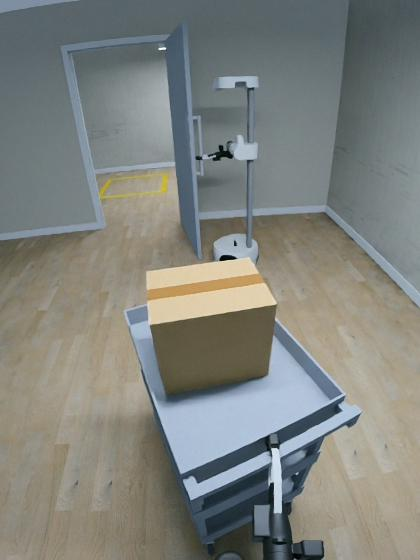

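Call:
{"method": "move", "body": {
  "r1": {"base":{"translate_m":0.06,"strafe_m":-0.22},"pace":"slow"},
  "blocking": false,
  "cameras": []
}}

Call:
{"method": "wait", "body": {
  "seconds": 6,
  "cameras": []
}}

Call:
{"method": "move", "body": {
  "r1": {"base":{"translate_m":0.4,"strafe_m":0.16},"pace":"slow"},
  "blocking": false,
  "cameras": ["r1_head_camera"]
}}

Call:
{"method": "wait", "body": {
  "seconds": 8,
  "cameras": ["r1_head_camera"]
}}

Scene clock: 677.37 s.
move: r1 moving
r1.base_odometry: x=-4.012 y=-2.437 heading=+0.687
r1.turned_by_wheels: +0.000
r1.turned_by_imu: +0.000
r1.base_tilt: forward=-1.6 right=+1.3
r1.lidar_m: 0.30 0.32 3.17 2.91 2.96 2.24 2.08 2.13 1.94 1.77 1.82 0.45
r1.base_status: translate_m moving; strafe_m moving
r1.joint_positions: lift_m=+0.684 arm_m=+0.000 wrist_yaw_rad=-0.007 wrist_pitch_rad=+0.004 wrist_roll_rad=+1.569 gripper_m=-0.037
r1.joint_status: not commanded
r1.measured_speeds: translate_m=+0.014 strafe_m=-0.048 rotate_rad=+0.002 lift_m=+0.000 arm_m=+0.000 wrist_yaw_rad=+0.053 wrist_pitch_rad=+0.000 wrist_roll_rad=+0.000
r1.motor_effort: lift_m=+16(16) arm_m=+4(4) wheel_0=+7(7) wheel_1=-4(8) wheel_2=-6(8)
r1.servo_current: wrist_yaw_rad=59(85) wrist_pitch_rad=39(46) wrist_roll_rad=59(59) gripper_m=59(65)
r1.hand_pose: x=+0.4587 y=-0.0893 z=+0.8612 quat_wxyz=(+0.708, +0.707, -0.001, -0.004) (m; r1's base frame)
r1.wrist_depth_mm: - - - 293 - 1537 1138 / - - - - 329 1499 1160 / - - - - 293 1708 - / - - - 259 262 1863 - / - - 449 236 241 - - / - 436 211 182 225 - - / - 418 410 162 207 125 -
r2: as last shown
r2.turned_by_imu: +0.000
r2.base_tilt: forward=-0.7 right=+0.0
r2.lidar_m: 1.11 0.47 0.31 3.37 3.56 1.58 1.52 1.86 1.43 1.39 1.48 1.14
r2.motor_effort: lift_m=+20(20) arm_m=+4(4) wheel_0=+16(17) wheel_1=+3(3) wheel_2=-5(6)
r2.servo_current: wrist_yaw_rad=98(98) wrist_pitch_rad=39(52) wrist_roll_rad=52(52) gripper_m=124(137)
r2.wrist_depth_mm: - - 242 165 234 229 225 / - - 243 237 234 229 226 / - - 245 238 236 231 228 / - - 246 239 238 232 229 / - - 248 175 239 234 230 / - - 177 166 237 235 231 / - 156 252 - 239 234 233
pictures: none
No camera images: "cameras" was empty.

Scene clock: 680.40 s.
earlier move: r1 done
r1.base_odometry: x=-3.836 y=-2.561 heading=+0.688
r1.turned_by_wheels: +0.001
r1.turned_by_imu: +0.002
r1.base_tilt: forward=-1.6 right=+1.3
r1.lidar_m: 0.27 0.29 3.40 3.11 3.18 2.29 2.11 2.18 1.70 1.58 1.59 0.47
r1.base_status: done
r1.joint_positions: lift_m=+0.684 arm_m=+0.000 wrist_yaw_rad=+0.009 wrist_pitch_rad=+0.004 wrist_roll_rad=+1.569 gripper_m=-0.037
r1.joint_status: not commanded
r1.measured_speeds: all 0
r1.motor_effort: lift_m=+16(16) arm_m=-4(4) wheel_0=+8(14) wheel_1=-2(8) wheel_2=+4(8)
r1.servo_current: wrist_yaw_rad=72(85) wrist_pitch_rad=46(52) wrist_roll_rad=52(65) gripper_m=59(65)
r1.hand_pose: x=+0.4601 y=-0.0848 z=+0.8612 quat_wxyz=(+0.708, +0.707, +0.005, +0.002) (m; r1's base frame)
r1.wrist_depth_mm: - - - - - 1708 1205 / - - - 334 - 1464 1160 / - - - - 366 1576 1229 / - - - - 300 1756 - / - - - 250 255 1921 - / - 442 436 182 231 - - / - 410 177 153 202 125 -
r2.base_odometry: x=-3.491 y=+0.107 heading=-2.868
r2.turned_by_wheels: +0.000
r2.turned_by_imu: +0.000
r2.base_tilt: forward=-0.7 right=+0.0
r2.lidar_m: 1.09 0.45 0.30 3.37 3.58 1.61 1.53 1.86 1.42 1.39 1.49 1.13
r2.base_status: not commanded
r2.joint_positions: lift_m=+0.800 arm_m=+0.000 wrist_yaw_rad=+1.676 wrist_pitch_rad=+0.001 wrist_roll_rad=+0.000 gripper_m=-0.036
r2.joint_status: not commanded
r2.measured_speeds: all 0
r2.motor_effort: lift_m=+20(20) arm_m=+4(4) wheel_0=+16(17) wheel_1=+3(3) wheel_2=-5(6)
r2.servo_current: wrist_yaw_rad=91(104) wrist_pitch_rad=33(52) wrist_roll_rad=39(59) gripper_m=124(137)
r2.hand_pose: x=+0.2276 y=+0.2960 z=+0.9777 quat_wxyz=(+0.669, +0.000, +0.000, +0.743) (m; r2's base frame)
r2.wrist_depth_mm: - - 242 165 234 229 225 / - - 245 236 234 229 226 / - - 245 237 236 232 228 / - - 246 239 237 233 229 / - - 248 176 239 233 230 / - - 177 166 237 235 231 / - 156 251 - 239 235 232
wait: 3.03 of 6 s (r1 has come to rest)
pictures: none
No camera images: "cameras" was empty.

Scene clock: 680.90 s.
move: r1 moving
r1.base_odometry: x=-3.830 y=-2.550 heading=+0.689
r1.turned_by_wheels: +0.000
r1.turned_by_imu: +0.000
r1.base_tilt: forward=-1.6 right=+1.3
r1.lidar_m: 0.27 0.27 3.38 3.12 3.18 2.29 2.12 2.17 1.71 1.56 1.62 0.48
r1.base_status: translate_m moving; strafe_m moving
r1.joint_positions: lift_m=+0.684 arm_m=+0.000 wrist_yaw_rad=+0.003 wrist_pitch_rad=+0.004 wrist_roll_rad=+1.569 gripper_m=-0.037
r1.joint_status: not commanded
r1.measured_speeds: translate_m=+0.049 strafe_m=+0.019 rotate_rad=-0.001 lift_m=+0.000 arm_m=+0.000 wrist_yaw_rad=-0.006 wrist_pitch_rad=+0.000 wrist_roll_rad=+0.000
r1.motor_effort: lift_m=+16(16) arm_m=+0(4) wheel_0=+5(9) wheel_1=+6(6) wheel_2=-7(8)
r1.servo_current: wrist_yaw_rad=52(72) wrist_pitch_rad=46(46) wrist_roll_rad=46(72) gripper_m=59(59)
r1.hand_pose: x=+0.4595 y=-0.0866 z=+0.8612 quat_wxyz=(+0.708, +0.707, +0.002, -0.001) (m; r1's base frame)
r1.wrist_depth_mm: - - - - - 1708 1205 / - - - 334 - 1618 1205 / - - - - 366 1537 427 / - - - - 304 1756 - / - - - 251 256 1921 - / - 436 436 184 230 - - / - 402 182 - 201 124 -
r2: as last shown
r2.lidar_m: 1.11 0.45 0.31 3.36 3.59 1.56 1.52 1.88 1.39 1.39 1.49 1.13
r2.servo_current: wrist_yaw_rad=98(98) wrist_pitch_rad=39(46) wrist_roll_rad=39(52) gripper_m=130(130)
r2.wrist_depth_mm: - - 243 165 235 229 225 / - - 244 237 234 231 226 / - - 247 237 236 231 228 / - - 247 239 236 233 228 / - - 248 175 239 234 229 / - - 177 167 238 235 232 / - 156 252 - 240 234 232
pictures: r1_head_camera
Images, in order (width x height): r1_head_camera 420x560.

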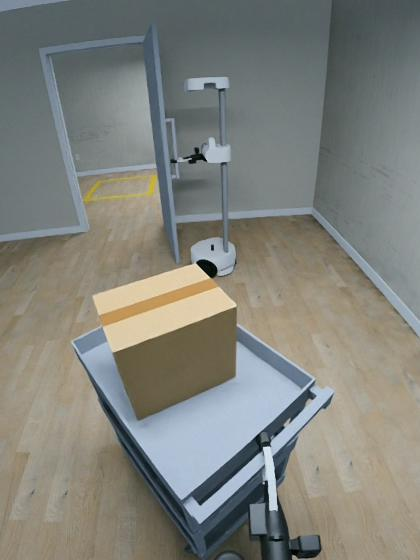

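Scene clock: 685.93 s.
earlier move: r1 done
r1.base_odometry: x=-3.629 y=-2.184 heading=+0.688
r1.turned_by_wheels: -0.001
r1.turned_by_imu: -0.004
r1.base_tilt: forward=-1.6 right=+1.3
r1.lidar_m: 0.29 0.31 3.28 3.03 3.06 2.72 2.53 2.58 1.87 1.68 1.68 0.47
r1.base_status: done
r1.joint_positions: lift_m=+0.684 arm_m=+0.000 wrist_yaw_rad=-0.012 wrist_pitch_rad=+0.004 wrist_roll_rad=+1.569 gripper_m=-0.037
r1.joint_status: not commanded
r1.measured_speeds: all 0
r1.motor_effort: lift_m=+16(16) arm_m=+4(4) wheel_0=-1(9) wheel_1=+3(9) wheel_2=-4(17)
r1.servo_current: wrist_yaw_rad=91(98) wrist_pitch_rad=52(52) wrist_roll_rad=52(72) gripper_m=52(65)
r1.hand_pose: x=+0.4582 y=-0.0910 z=+0.8612 quat_wxyz=(+0.708, +0.707, -0.003, -0.006) (m; r1's base frame)
r1.wrist_depth_mm: - - - 310 - 1708 1205 / - - - - 357 368 373 / - - - - 319 1708 1255 / - - - 262 273 1708 - / - - - 243 247 1756 - / - 430 186 181 180 - - / - 402 402 148 204 133 -
r2.base_odometry: x=-3.491 y=+0.107 heading=-2.868
r2.turned_by_wheels: +0.000
r2.turned_by_imu: +0.001
r2.base_tilt: forward=-0.7 right=+0.1
r2.lidar_m: 1.10 0.46 0.29 3.38 3.58 1.12 1.15 1.83 1.42 1.38 1.47 1.10
r2.base_status: not commanded
r2.joint_positions: lift_m=+0.800 arm_m=+0.000 wrist_yaw_rad=+1.676 wrist_pitch_rad=+0.001 wrist_roll_rad=+0.000 gripper_m=-0.036
r2.joint_status: not commanded
r2.measured_speeds: all 0
r2.motor_effort: lift_m=+20(20) arm_m=+4(4) wheel_0=+16(17) wheel_1=+3(3) wheel_2=-5(6)
r2.servo_current: wrist_yaw_rad=91(104) wrist_pitch_rad=39(52) wrist_roll_rad=39(65) gripper_m=124(137)
r2.hand_pose: x=+0.2276 y=+0.2960 z=+0.9777 quat_wxyz=(+0.669, +0.000, +0.000, +0.743) (m; r2's base frame)
r2.wrist_depth_mm: - - 243 165 234 229 226 / - - 244 237 235 230 227 / - - 245 238 236 230 227 / - - 247 239 237 233 229 / - - 248 175 238 234 229 / - - 176 166 237 235 232 / - 156 252 - 239 234 233
wait: 5.03 of 8 s (r1 has come to rest)
pictures: r1_head_camera
Images, in order (width x height): r1_head_camera 420x560.

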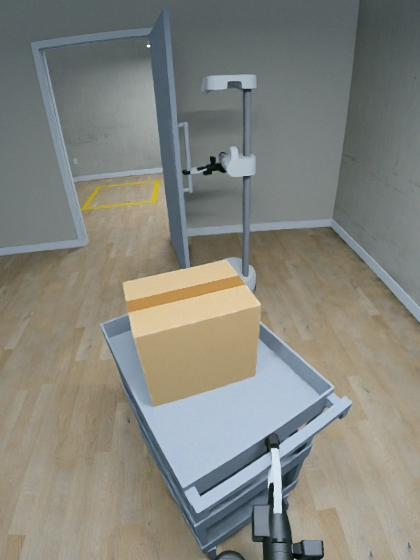

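Call:
{"method": "move", "body": {
  "r1": {"base":{"translate_m":-0.75,"strafe_m":0.9},"pace":"slow"},
  "blocking": false,
  "cameras": []
}}

Call:
{"method": "wait", "body": {
  "seconds": 10,
  "cameras": []
}}

Call:
{"method": "wait", "body": {
  "seconds": 5,
  "cameras": []
}}

Call:
{"method": "move", "body": {
  "r1": {"base":{"translate_m":-1.25},"pace":"slow"},
  "blocking": false,
  "cameras": []
}}

Call:
{"method": "wait", "body": {
  "seconds": 10,
  "cameras": []
}}

Call:
{"method": "wait", "body": {
  "seconds": 5,
  "cameras": ["r1_head_camera"]
}}

Scene clock: 696.23 s.
move: r1 moving
r1.base_odometry: x=-3.641 y=-2.181 heading=+0.687
r1.turned_by_wheels: -0.001
r1.turned_by_imu: -0.001
r1.base_tilt: forward=-1.6 right=+1.3
r1.lidar_m: 0.28 0.34 3.27 2.98 3.04 2.76 2.53 2.58 1.86 1.68 1.69 0.47
r1.base_status: translate_m moving; strafe_m moving
r1.joint_positions: lift_m=+0.684 arm_m=+0.000 wrist_yaw_rad=-0.012 wrist_pitch_rad=+0.004 wrist_roll_rad=+1.569 gripper_m=-0.037
r1.joint_status: not commanded
r1.measured_speeds: translate_m=-0.031 strafe_m=+0.038 rotate_rad=-0.001 lift_m=+0.000 arm_m=+0.000 wrist_yaw_rad=+0.000 wrist_pitch_rad=+0.000 wrist_roll_rad=+0.000
r1.motor_effort: lift_m=+16(16) arm_m=+2(4) wheel_0=-9(13) wheel_1=+1(5) wheel_2=+2(3)
r1.servo_current: wrist_yaw_rad=72(85) wrist_pitch_rad=46(46) wrist_roll_rad=52(59) gripper_m=52(59)
r1.hand_pose: x=+0.4582 y=-0.0910 z=+0.8612 quat_wxyz=(+0.708, +0.707, -0.003, -0.006) (m; r1's base frame)
r1.wrist_depth_mm: - - - 306 - 1661 1182 / - - - - 357 366 366 / - - - - 317 1661 1281 / - - - 264 272 1808 - / - - - 248 248 1756 - / - 436 186 172 180 - - / - 407 402 150 206 133 -
r2: as last shown
r2.turned_by_imu: +0.000
r2.lidar_m: 1.09 0.46 0.32 3.35 3.59 1.08 1.11 1.86 1.42 1.38 1.47 1.12
r2.servo_current: wrist_yaw_rad=85(98) wrist_pitch_rad=39(39) wrist_roll_rad=46(59) gripper_m=124(130)
r2.wrist_depth_mm: - - 242 165 234 229 225 / - - 244 236 234 230 226 / - - 245 238 235 231 228 / - - 246 239 237 233 229 / - - 248 175 239 233 230 / - - 177 166 237 235 232 / - 156 252 - 238 236 233
pictures: none
No camera images: "cameras" was empty.

Scene clock: 706.23 s.
earlier move: r1 moving
r1.base_odometry: x=-4.612 y=-1.997 heading=+0.687
r1.turned_by_wheels: -0.001
r1.turned_by_imu: +0.000
r1.base_tilt: forward=-1.6 right=+1.3
r1.lidar_m: 0.45 3.61 2.39 2.16 2.22 2.13 1.97 2.05 2.56 2.49 0.29 0.31
r1.base_status: translate_m moving; strafe_m moving
r1.joint_positions: lift_m=+0.684 arm_m=+0.000 wrist_yaw_rad=-0.008 wrist_pitch_rad=+0.004 wrist_roll_rad=+1.569 gripper_m=-0.037
r1.joint_status: not commanded
r1.measured_speeds: translate_m=-0.062 strafe_m=+0.078 rotate_rad=-0.004 lift_m=+0.000 arm_m=+0.000 wrist_yaw_rad=-0.005 wrist_pitch_rad=+0.000 wrist_roll_rad=+0.000
r1.motor_effort: lift_m=+16(16) arm_m=-3(4) wheel_0=-14(15) wheel_1=+0(5) wheel_2=-2(11)
r1.servo_current: wrist_yaw_rad=59(98) wrist_pitch_rad=39(52) wrist_roll_rad=33(72) gripper_m=52(65)
r1.hand_pose: x=+0.4586 y=-0.0898 z=+0.8612 quat_wxyz=(+0.708, +0.707, -0.001, -0.004) (m; r1's base frame)
r1.wrist_depth_mm: 347 332 - - - 119 - / - 389 407 - - 128 - / - 500 484 - - 151 - / - - - - 178 530 - / - - - - 216 1661 1281 / - - 182 116 177 1537 1182 / - - - - 349 132 1182
r2.base_odometry: x=-3.491 y=+0.107 heading=-2.868
r2.turned_by_wheels: +0.000
r2.turned_by_imu: +0.001
r2.base_tilt: forward=-0.7 right=+0.0
r2.lidar_m: 1.11 0.45 0.30 3.37 3.59 1.86 2.11 1.85 1.43 1.38 1.46 1.14
r2.base_status: not commanded
r2.joint_positions: lift_m=+0.800 arm_m=+0.000 wrist_yaw_rad=+1.676 wrist_pitch_rad=+0.001 wrist_roll_rad=+0.000 gripper_m=-0.036
r2.joint_status: not commanded
r2.measured_speeds: all 0
r2.motor_effort: lift_m=+20(20) arm_m=+4(4) wheel_0=+16(17) wheel_1=+2(3) wheel_2=-5(6)
r2.servo_current: wrist_yaw_rad=85(104) wrist_pitch_rad=33(52) wrist_roll_rad=39(65) gripper_m=124(137)
r2.hand_pose: x=+0.2276 y=+0.2960 z=+0.9777 quat_wxyz=(+0.669, +0.000, +0.000, +0.743) (m; r2's base frame)
r2.wrist_depth_mm: - - 243 165 233 229 224 / - - 244 236 234 229 226 / - - 245 238 236 230 228 / - - 247 240 238 233 228 / - - 248 176 240 234 229 / - - 178 166 238 235 232 / - 156 252 - 239 234 233
wait: 10.00 s; no rest
pictures: none
No camera images: "cameras" was empty.

Scene clock: 708.73 s.
earlier move: r1 done
r1.base_odometry: x=-4.780 y=-1.965 heading=+0.688
r1.turned_by_wheels: +0.001
r1.turned_by_imu: +0.000
r1.base_tilt: forward=-1.5 right=+1.3
r1.lidar_m: 0.45 3.37 2.25 2.02 2.05 2.05 1.88 1.94 2.47 2.65 0.30 0.31
r1.base_status: done
r1.joint_positions: lift_m=+0.684 arm_m=+0.000 wrist_yaw_rad=-0.009 wrist_pitch_rad=+0.004 wrist_roll_rad=+1.569 gripper_m=-0.037
r1.joint_status: not commanded
r1.measured_speeds: all 0
r1.motor_effort: lift_m=+16(16) arm_m=+2(4) wheel_0=-8(16) wheel_1=+3(5) wheel_2=-2(11)
r1.servo_current: wrist_yaw_rad=72(98) wrist_pitch_rad=33(52) wrist_roll_rad=52(72) gripper_m=52(65)
r1.hand_pose: x=+0.4585 y=-0.0901 z=+0.8612 quat_wxyz=(+0.708, +0.707, -0.002, -0.005) (m; r1's base frame)
r1.wrist_depth_mm: 334 330 - - - 118 - / - 384 389 - - 130 - / - 480 469 - 152 149 - / - - - - 177 544 - / - - - - 213 1708 1308 / - - 185 117 178 1661 1182 / - - 182 - 334 132 1182
r2.base_odometry: x=-3.491 y=+0.107 heading=-2.868
r2.turned_by_wheels: +0.000
r2.turned_by_imu: +0.000
r2.base_tilt: forward=-0.7 right=+0.1
r2.lidar_m: 1.09 0.46 0.31 3.37 3.58 2.03 - 1.86 1.42 1.36 1.50 1.14
r2.base_status: not commanded
r2.joint_positions: lift_m=+0.800 arm_m=+0.000 wrist_yaw_rad=+1.676 wrist_pitch_rad=+0.001 wrist_roll_rad=+0.000 gripper_m=-0.036
r2.joint_status: not commanded
r2.measured_speeds: all 0
r2.motor_effort: lift_m=+20(20) arm_m=+4(4) wheel_0=+16(17) wheel_1=+2(3) wheel_2=-5(6)
r2.servo_current: wrist_yaw_rad=91(104) wrist_pitch_rad=39(52) wrist_roll_rad=33(65) gripper_m=124(137)
r2.hand_pose: x=+0.2276 y=+0.2960 z=+0.9777 quat_wxyz=(+0.669, +0.000, +0.000, +0.743) (m; r2's base frame)
r2.wrist_depth_mm: - - 243 165 233 229 226 / - - 244 236 234 230 227 / - - 246 237 236 231 228 / - - 248 239 236 233 229 / - - 249 176 239 234 229 / - - 177 166 237 235 231 / - 156 252 - 239 235 232
wait: 2.50 of 5 s (r1 has come to rest)
pictures: none
No camera images: "cameras" was empty.

Scene clock: 709.23 s.
move: r1 moving
r1.base_odometry: x=-4.789 y=-1.973 heading=+0.687
r1.turned_by_wheels: +0.000
r1.turned_by_imu: +0.000
r1.base_tilt: forward=-1.6 right=+1.3
r1.lidar_m: 0.44 3.39 2.22 2.04 2.07 2.05 1.86 1.90 2.41 2.66 0.34 0.32
r1.base_status: translate_m moving
r1.joint_positions: lift_m=+0.684 arm_m=+0.000 wrist_yaw_rad=-0.004 wrist_pitch_rad=+0.004 wrist_roll_rad=+1.569 gripper_m=-0.037
r1.joint_status: not commanded
r1.measured_speeds: translate_m=-0.049 strafe_m=+0.001 rotate_rad=+0.001 lift_m=+0.000 arm_m=+0.000 wrist_yaw_rad=+0.045 wrist_pitch_rad=+0.000 wrist_roll_rad=+0.000
r1.motor_effort: lift_m=+16(16) arm_m=+0(3) wheel_0=-7(14) wheel_1=-6(7) wheel_2=+7(8)
r1.servo_current: wrist_yaw_rad=52(72) wrist_pitch_rad=39(46) wrist_roll_rad=52(59) gripper_m=59(59)
r1.hand_pose: x=+0.4590 y=-0.0885 z=+0.8612 quat_wxyz=(+0.708, +0.707, +0.000, -0.003) (m; r1's base frame)
r1.wrist_depth_mm: 334 330 - - - 118 - / - 387 392 - - 130 - / - 488 473 - 151 148 - / - - - - 178 549 - / - - - - 213 1661 1281 / - - 183 116 178 1618 1182 / - - 181 - 336 133 1160
r2: as last shown
r2.lidar_m: 1.09 0.46 0.29 3.35 3.57 2.01 - 1.87 1.43 1.39 1.48 1.13
r2.motor_effort: lift_m=+20(20) arm_m=+4(4) wheel_0=+17(17) wheel_1=+3(3) wheel_2=-5(5)
r2.servo_current: wrist_yaw_rad=91(104) wrist_pitch_rad=39(46) wrist_roll_rad=46(59) gripper_m=124(137)
r2.wrist_depth_mm: - - 243 165 234 229 225 / - - 243 236 235 229 227 / - - 245 238 237 230 228 / - - 247 239 236 233 229 / - - 249 175 238 234 229 / - - 177 167 236 236 232 / - 156 252 - 240 234 232
pictures: none
No camera images: "cameras" was empty.

Scene clock: 719.23 s.
earlier move: r1 moving
r1.base_odometry: x=-5.553 y=-2.600 heading=+0.688
r1.turned_by_wheels: +0.001
r1.turned_by_imu: +0.004
r1.base_tilt: forward=-1.6 right=+1.3
r1.lidar_m: 0.31 0.30 2.07 1.94 1.50 0.96 0.91 0.93 1.21 2.51 2.82 0.46
r1.base_status: translate_m moving
r1.joint_positions: lift_m=+0.684 arm_m=+0.000 wrist_yaw_rad=+0.006 wrist_pitch_rad=+0.004 wrist_roll_rad=+1.569 gripper_m=-0.037
r1.joint_status: not commanded
r1.measured_speeds: translate_m=-0.100 strafe_m=+0.000 rotate_rad=+0.000 lift_m=+0.000 arm_m=+0.000 wrist_yaw_rad=+0.004 wrist_pitch_rad=+0.000 wrist_roll_rad=+0.000
r1.motor_effort: lift_m=+16(16) arm_m=-3(4) wheel_0=+1(14) wheel_1=-2(8) wheel_2=+10(11)
r1.servo_current: wrist_yaw_rad=52(85) wrist_pitch_rad=52(52) wrist_roll_rad=46(72) gripper_m=52(65)
r1.hand_pose: x=+0.4598 y=-0.0857 z=+0.8612 quat_wxyz=(+0.708, +0.707, +0.004, +0.001) (m; r1's base frame)
r1.wrist_depth_mm: - - - 293 - 1618 1138 / - - - - 329 1464 1160 / - - - - 293 1756 - / - - - 264 265 1808 - / - - 452 238 246 - - / - 436 436 182 231 - - / - 418 176 155 211 - -
r2.base_odometry: x=-3.491 y=+0.107 heading=-2.868
r2.turned_by_wheels: +0.000
r2.turned_by_imu: +0.001
r2.base_tilt: forward=-0.7 right=+0.1
r2.lidar_m: 1.10 0.46 0.31 3.37 3.59 2.99 - 1.86 1.42 1.37 1.47 1.12
r2.base_status: not commanded
r2.joint_positions: lift_m=+0.800 arm_m=+0.000 wrist_yaw_rad=+1.676 wrist_pitch_rad=+0.001 wrist_roll_rad=+0.000 gripper_m=-0.036
r2.joint_status: not commanded
r2.measured_speeds: all 0
r2.motor_effort: lift_m=+20(20) arm_m=+4(4) wheel_0=+16(17) wheel_1=+3(3) wheel_2=-5(6)
r2.servo_current: wrist_yaw_rad=91(111) wrist_pitch_rad=46(52) wrist_roll_rad=46(65) gripper_m=130(137)
r2.hand_pose: x=+0.2276 y=+0.2960 z=+0.9777 quat_wxyz=(+0.669, +0.000, +0.000, +0.743) (m; r2's base frame)
r2.wrist_depth_mm: - - 242 165 233 229 226 / - - 244 237 235 229 225 / - - 245 239 236 230 228 / - - 246 240 237 232 230 / - - 248 176 239 233 229 / - - 177 166 237 235 232 / - 156 251 - 240 235 233
wait: 10.00 s; no rest
pictures: none
No camera images: "cameras" was empty.

Scene clock: 722.50 s.
earlier move: r1 done
r1.base_odometry: x=-5.745 y=-2.758 heading=+0.688
r1.turned_by_wheels: +0.000
r1.turned_by_imu: +0.002
r1.base_tilt: forward=-1.6 right=+1.3
r1.lidar_m: 0.25 0.29 2.03 1.91 1.07 0.72 0.64 0.67 0.85 1.89 2.86 0.46
r1.base_status: done
r1.joint_positions: lift_m=+0.684 arm_m=+0.000 wrist_yaw_rad=+0.008 wrist_pitch_rad=+0.004 wrist_roll_rad=+1.569 gripper_m=-0.037
r1.joint_status: not commanded
r1.measured_speeds: all 0
r1.motor_effort: lift_m=+16(16) arm_m=-4(4) wheel_0=+3(14) wheel_1=-1(8) wheel_2=+8(13)
r1.servo_current: wrist_yaw_rad=72(85) wrist_pitch_rad=46(52) wrist_roll_rad=59(72) gripper_m=52(65)
r1.hand_pose: x=+0.4600 y=-0.0850 z=+0.8612 quat_wxyz=(+0.708, +0.707, +0.004, +0.001) (m; r1's base frame)
r1.wrist_depth_mm: - - - - - 1708 1205 / - - - 332 - 1576 1118 / - - - - 368 1537 427 / - - - - 309 1756 - / - - - 258 259 1863 - / - - 439 189 232 778 - / - 413 177 148 202 - -
r2.base_odometry: x=-3.491 y=+0.107 heading=-2.868
r2.turned_by_wheels: +0.000
r2.turned_by_imu: +0.000
r2.base_tilt: forward=-0.7 right=+0.0
r2.lidar_m: 1.10 0.46 0.31 3.36 3.61 3.31 - 1.87 1.42 1.39 1.49 1.13
r2.base_status: not commanded
r2.joint_positions: lift_m=+0.800 arm_m=+0.000 wrist_yaw_rad=+1.676 wrist_pitch_rad=+0.001 wrist_roll_rad=+0.000 gripper_m=-0.036
r2.joint_status: not commanded
r2.measured_speeds: all 0
r2.motor_effort: lift_m=+20(20) arm_m=+4(4) wheel_0=+16(17) wheel_1=+3(3) wheel_2=-5(6)
r2.servo_current: wrist_yaw_rad=98(111) wrist_pitch_rad=39(52) wrist_roll_rad=46(65) gripper_m=124(137)
r2.hand_pose: x=+0.2276 y=+0.2960 z=+0.9777 quat_wxyz=(+0.669, +0.000, +0.000, +0.743) (m; r2's base frame)
r2.wrist_depth_mm: - - 243 165 234 229 226 / - - 244 236 235 230 226 / - - 244 237 236 232 228 / - - 247 239 237 232 229 / - - 249 176 238 234 230 / - - 176 167 237 236 232 / - 156 251 - 240 235 232
wait: 3.27 of 5 s (r1 has come to rest)
pictures: r1_head_camera
Images, in order (width x height): r1_head_camera 420x560.

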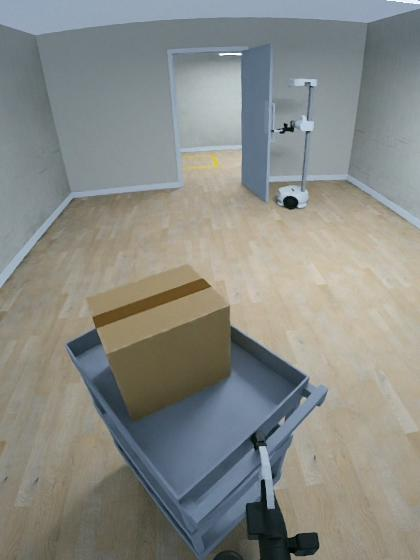

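Call:
{"method": "move", "body": {
  "r1": {"base":{"translate_m":0.1,"strafe_m":0.55},"pace":"slow"},
  "blocking": false,
  "cameras": []
}}

Call:
{"method": "wait", "body": {
  "seconds": 9,
  "cameras": ["r1_head_camera"]
}}

Scene clock: 732.60 s.
move: r1 moving
r1.base_odometry: x=-5.752 y=-2.747 heading=+0.688
r1.turned_by_wheels: +0.000
r1.turned_by_imu: +0.000
r1.base_tilt: forward=-1.6 right=+1.3
r1.lidar_m: 0.25 0.31 2.02 1.87 1.10 0.72 0.65 0.68 0.87 1.89 2.85 0.49
r1.base_status: translate_m moving; strafe_m moving
r1.joint_positions: lift_m=+0.684 arm_m=+0.000 wrist_yaw_rad=+0.003 wrist_pitch_rad=+0.004 wrist_roll_rad=+1.569 gripper_m=-0.037
r1.joint_status: not commanded
r1.measured_speeds: translate_m=+0.008 strafe_m=+0.051 rotate_rad=-0.001 lift_m=+0.000 arm_m=+0.000 wrist_yaw_rad=-0.043 wrist_pitch_rad=+0.000 wrist_roll_rad=+0.000
r1.motor_effort: lift_m=+16(16) arm_m=-3(4) wheel_0=-5(7) wheel_1=+6(7) wheel_2=-2(7)
r1.servo_current: wrist_yaw_rad=65(91) wrist_pitch_rad=52(52) wrist_roll_rad=39(72) gripper_m=59(59)
r1.hand_pose: x=+0.4596 y=-0.0865 z=+0.8612 quat_wxyz=(+0.708, +0.707, +0.003, +0.000) (m; r1's base frame)
r1.wrist_depth_mm: - - - - - 1661 1205 / - - - 345 - 1618 1160 / - - - - 370 1430 424 / - - - - 306 1756 - / - - - 258 257 1921 - / - - 433 183 232 - - / - 399 182 126 200 - -
r2: as last shown
r2.base_tilt: forward=-0.7 right=+0.1
r2.lidar_m: 1.10 0.46 0.30 3.37 3.61 3.30 - 1.85 1.41 1.38 1.43 1.14
r2.motor_effort: lift_m=+20(20) arm_m=+4(4) wheel_0=+16(17) wheel_1=+3(3) wheel_2=-5(5)
r2.servo_current: wrist_yaw_rad=91(98) wrist_pitch_rad=46(46) wrist_roll_rad=46(59) gripper_m=130(130)
r2.wrist_depth_mm: - - 244 165 234 229 226 / - - 244 237 235 229 227 / - - 245 237 236 231 228 / - - 248 239 238 232 229 / - - 248 175 238 233 230 / - - 177 166 237 234 232 / - 156 251 - 239 235 232
pictures: none
No camera images: "cameras" was empty.

Scene clock: 738.93 s.
earlier move: r1 done
r1.base_odometry: x=-6.017 y=-2.270 heading=+0.688
r1.turned_by_wheels: -0.001
r1.turned_by_imu: +0.000
r1.base_tilt: forward=-1.6 right=+1.3
r1.lidar_m: 0.25 0.31 1.45 1.39 1.33 0.87 0.80 0.83 1.08 2.34 3.37 0.48
r1.base_status: done
r1.joint_positions: lift_m=+0.684 arm_m=+0.000 wrist_yaw_rad=-0.009 wrist_pitch_rad=+0.004 wrist_roll_rad=+1.569 gripper_m=-0.037
r1.joint_status: not commanded
r1.measured_speeds: all 0
r1.motor_effort: lift_m=+16(16) arm_m=+4(4) wheel_0=-5(19) wheel_1=+2(8) wheel_2=-7(15)
r1.servo_current: wrist_yaw_rad=52(104) wrist_pitch_rad=46(52) wrist_roll_rad=59(78) gripper_m=52(65)
r1.hand_pose: x=+0.4585 y=-0.0899 z=+0.8612 quat_wxyz=(+0.708, +0.707, -0.002, -0.004) (m; r1's base frame)
r1.wrist_depth_mm: - - - - - 1708 1205 / - - - 345 - 1756 1255 / - - - - 382 389 394 / - - - - 315 1756 1281 / - - - 251 259 1756 - / - - 433 169 181 1808 - / - 399 399 - 200 134 -
r2.base_odometry: x=-3.491 y=+0.107 heading=-2.868
r2.turned_by_wheels: +0.000
r2.turned_by_imu: +0.001
r2.base_tilt: forward=-0.7 right=+0.0
r2.lidar_m: 1.08 0.46 0.31 3.36 3.58 3.46 - 1.87 1.42 1.38 1.48 1.11
r2.base_status: not commanded
r2.joint_positions: lift_m=+0.800 arm_m=+0.000 wrist_yaw_rad=+1.676 wrist_pitch_rad=+0.001 wrist_roll_rad=+0.000 gripper_m=-0.036
r2.joint_status: not commanded
r2.measured_speeds: all 0
r2.motor_effort: lift_m=+20(20) arm_m=+4(4) wheel_0=+16(17) wheel_1=+3(3) wheel_2=-5(6)
r2.servo_current: wrist_yaw_rad=91(111) wrist_pitch_rad=46(52) wrist_roll_rad=33(65) gripper_m=124(137)
r2.hand_pose: x=+0.2276 y=+0.2960 z=+0.9777 quat_wxyz=(+0.669, +0.000, +0.000, +0.743) (m; r2's base frame)
r2.wrist_depth_mm: - - 242 165 233 229 225 / - - 244 236 234 229 226 / - - 245 237 236 231 228 / - - 247 239 237 232 229 / - - 248 175 239 234 230 / - - 177 166 237 235 232 / - 156 252 - 240 235 233
wait: 6.33 of 9 s (r1 has come to rest)
pictures: r1_head_camera
Images, in order (width x height): r1_head_camera 420x560.

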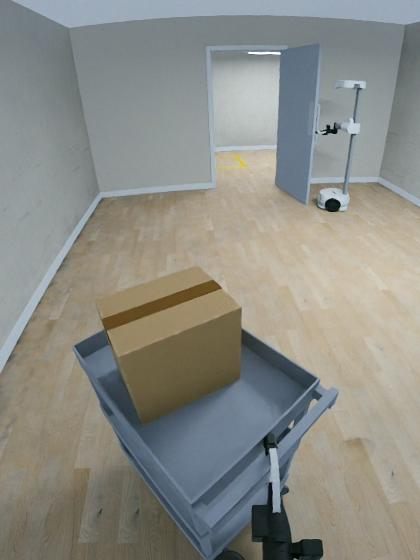

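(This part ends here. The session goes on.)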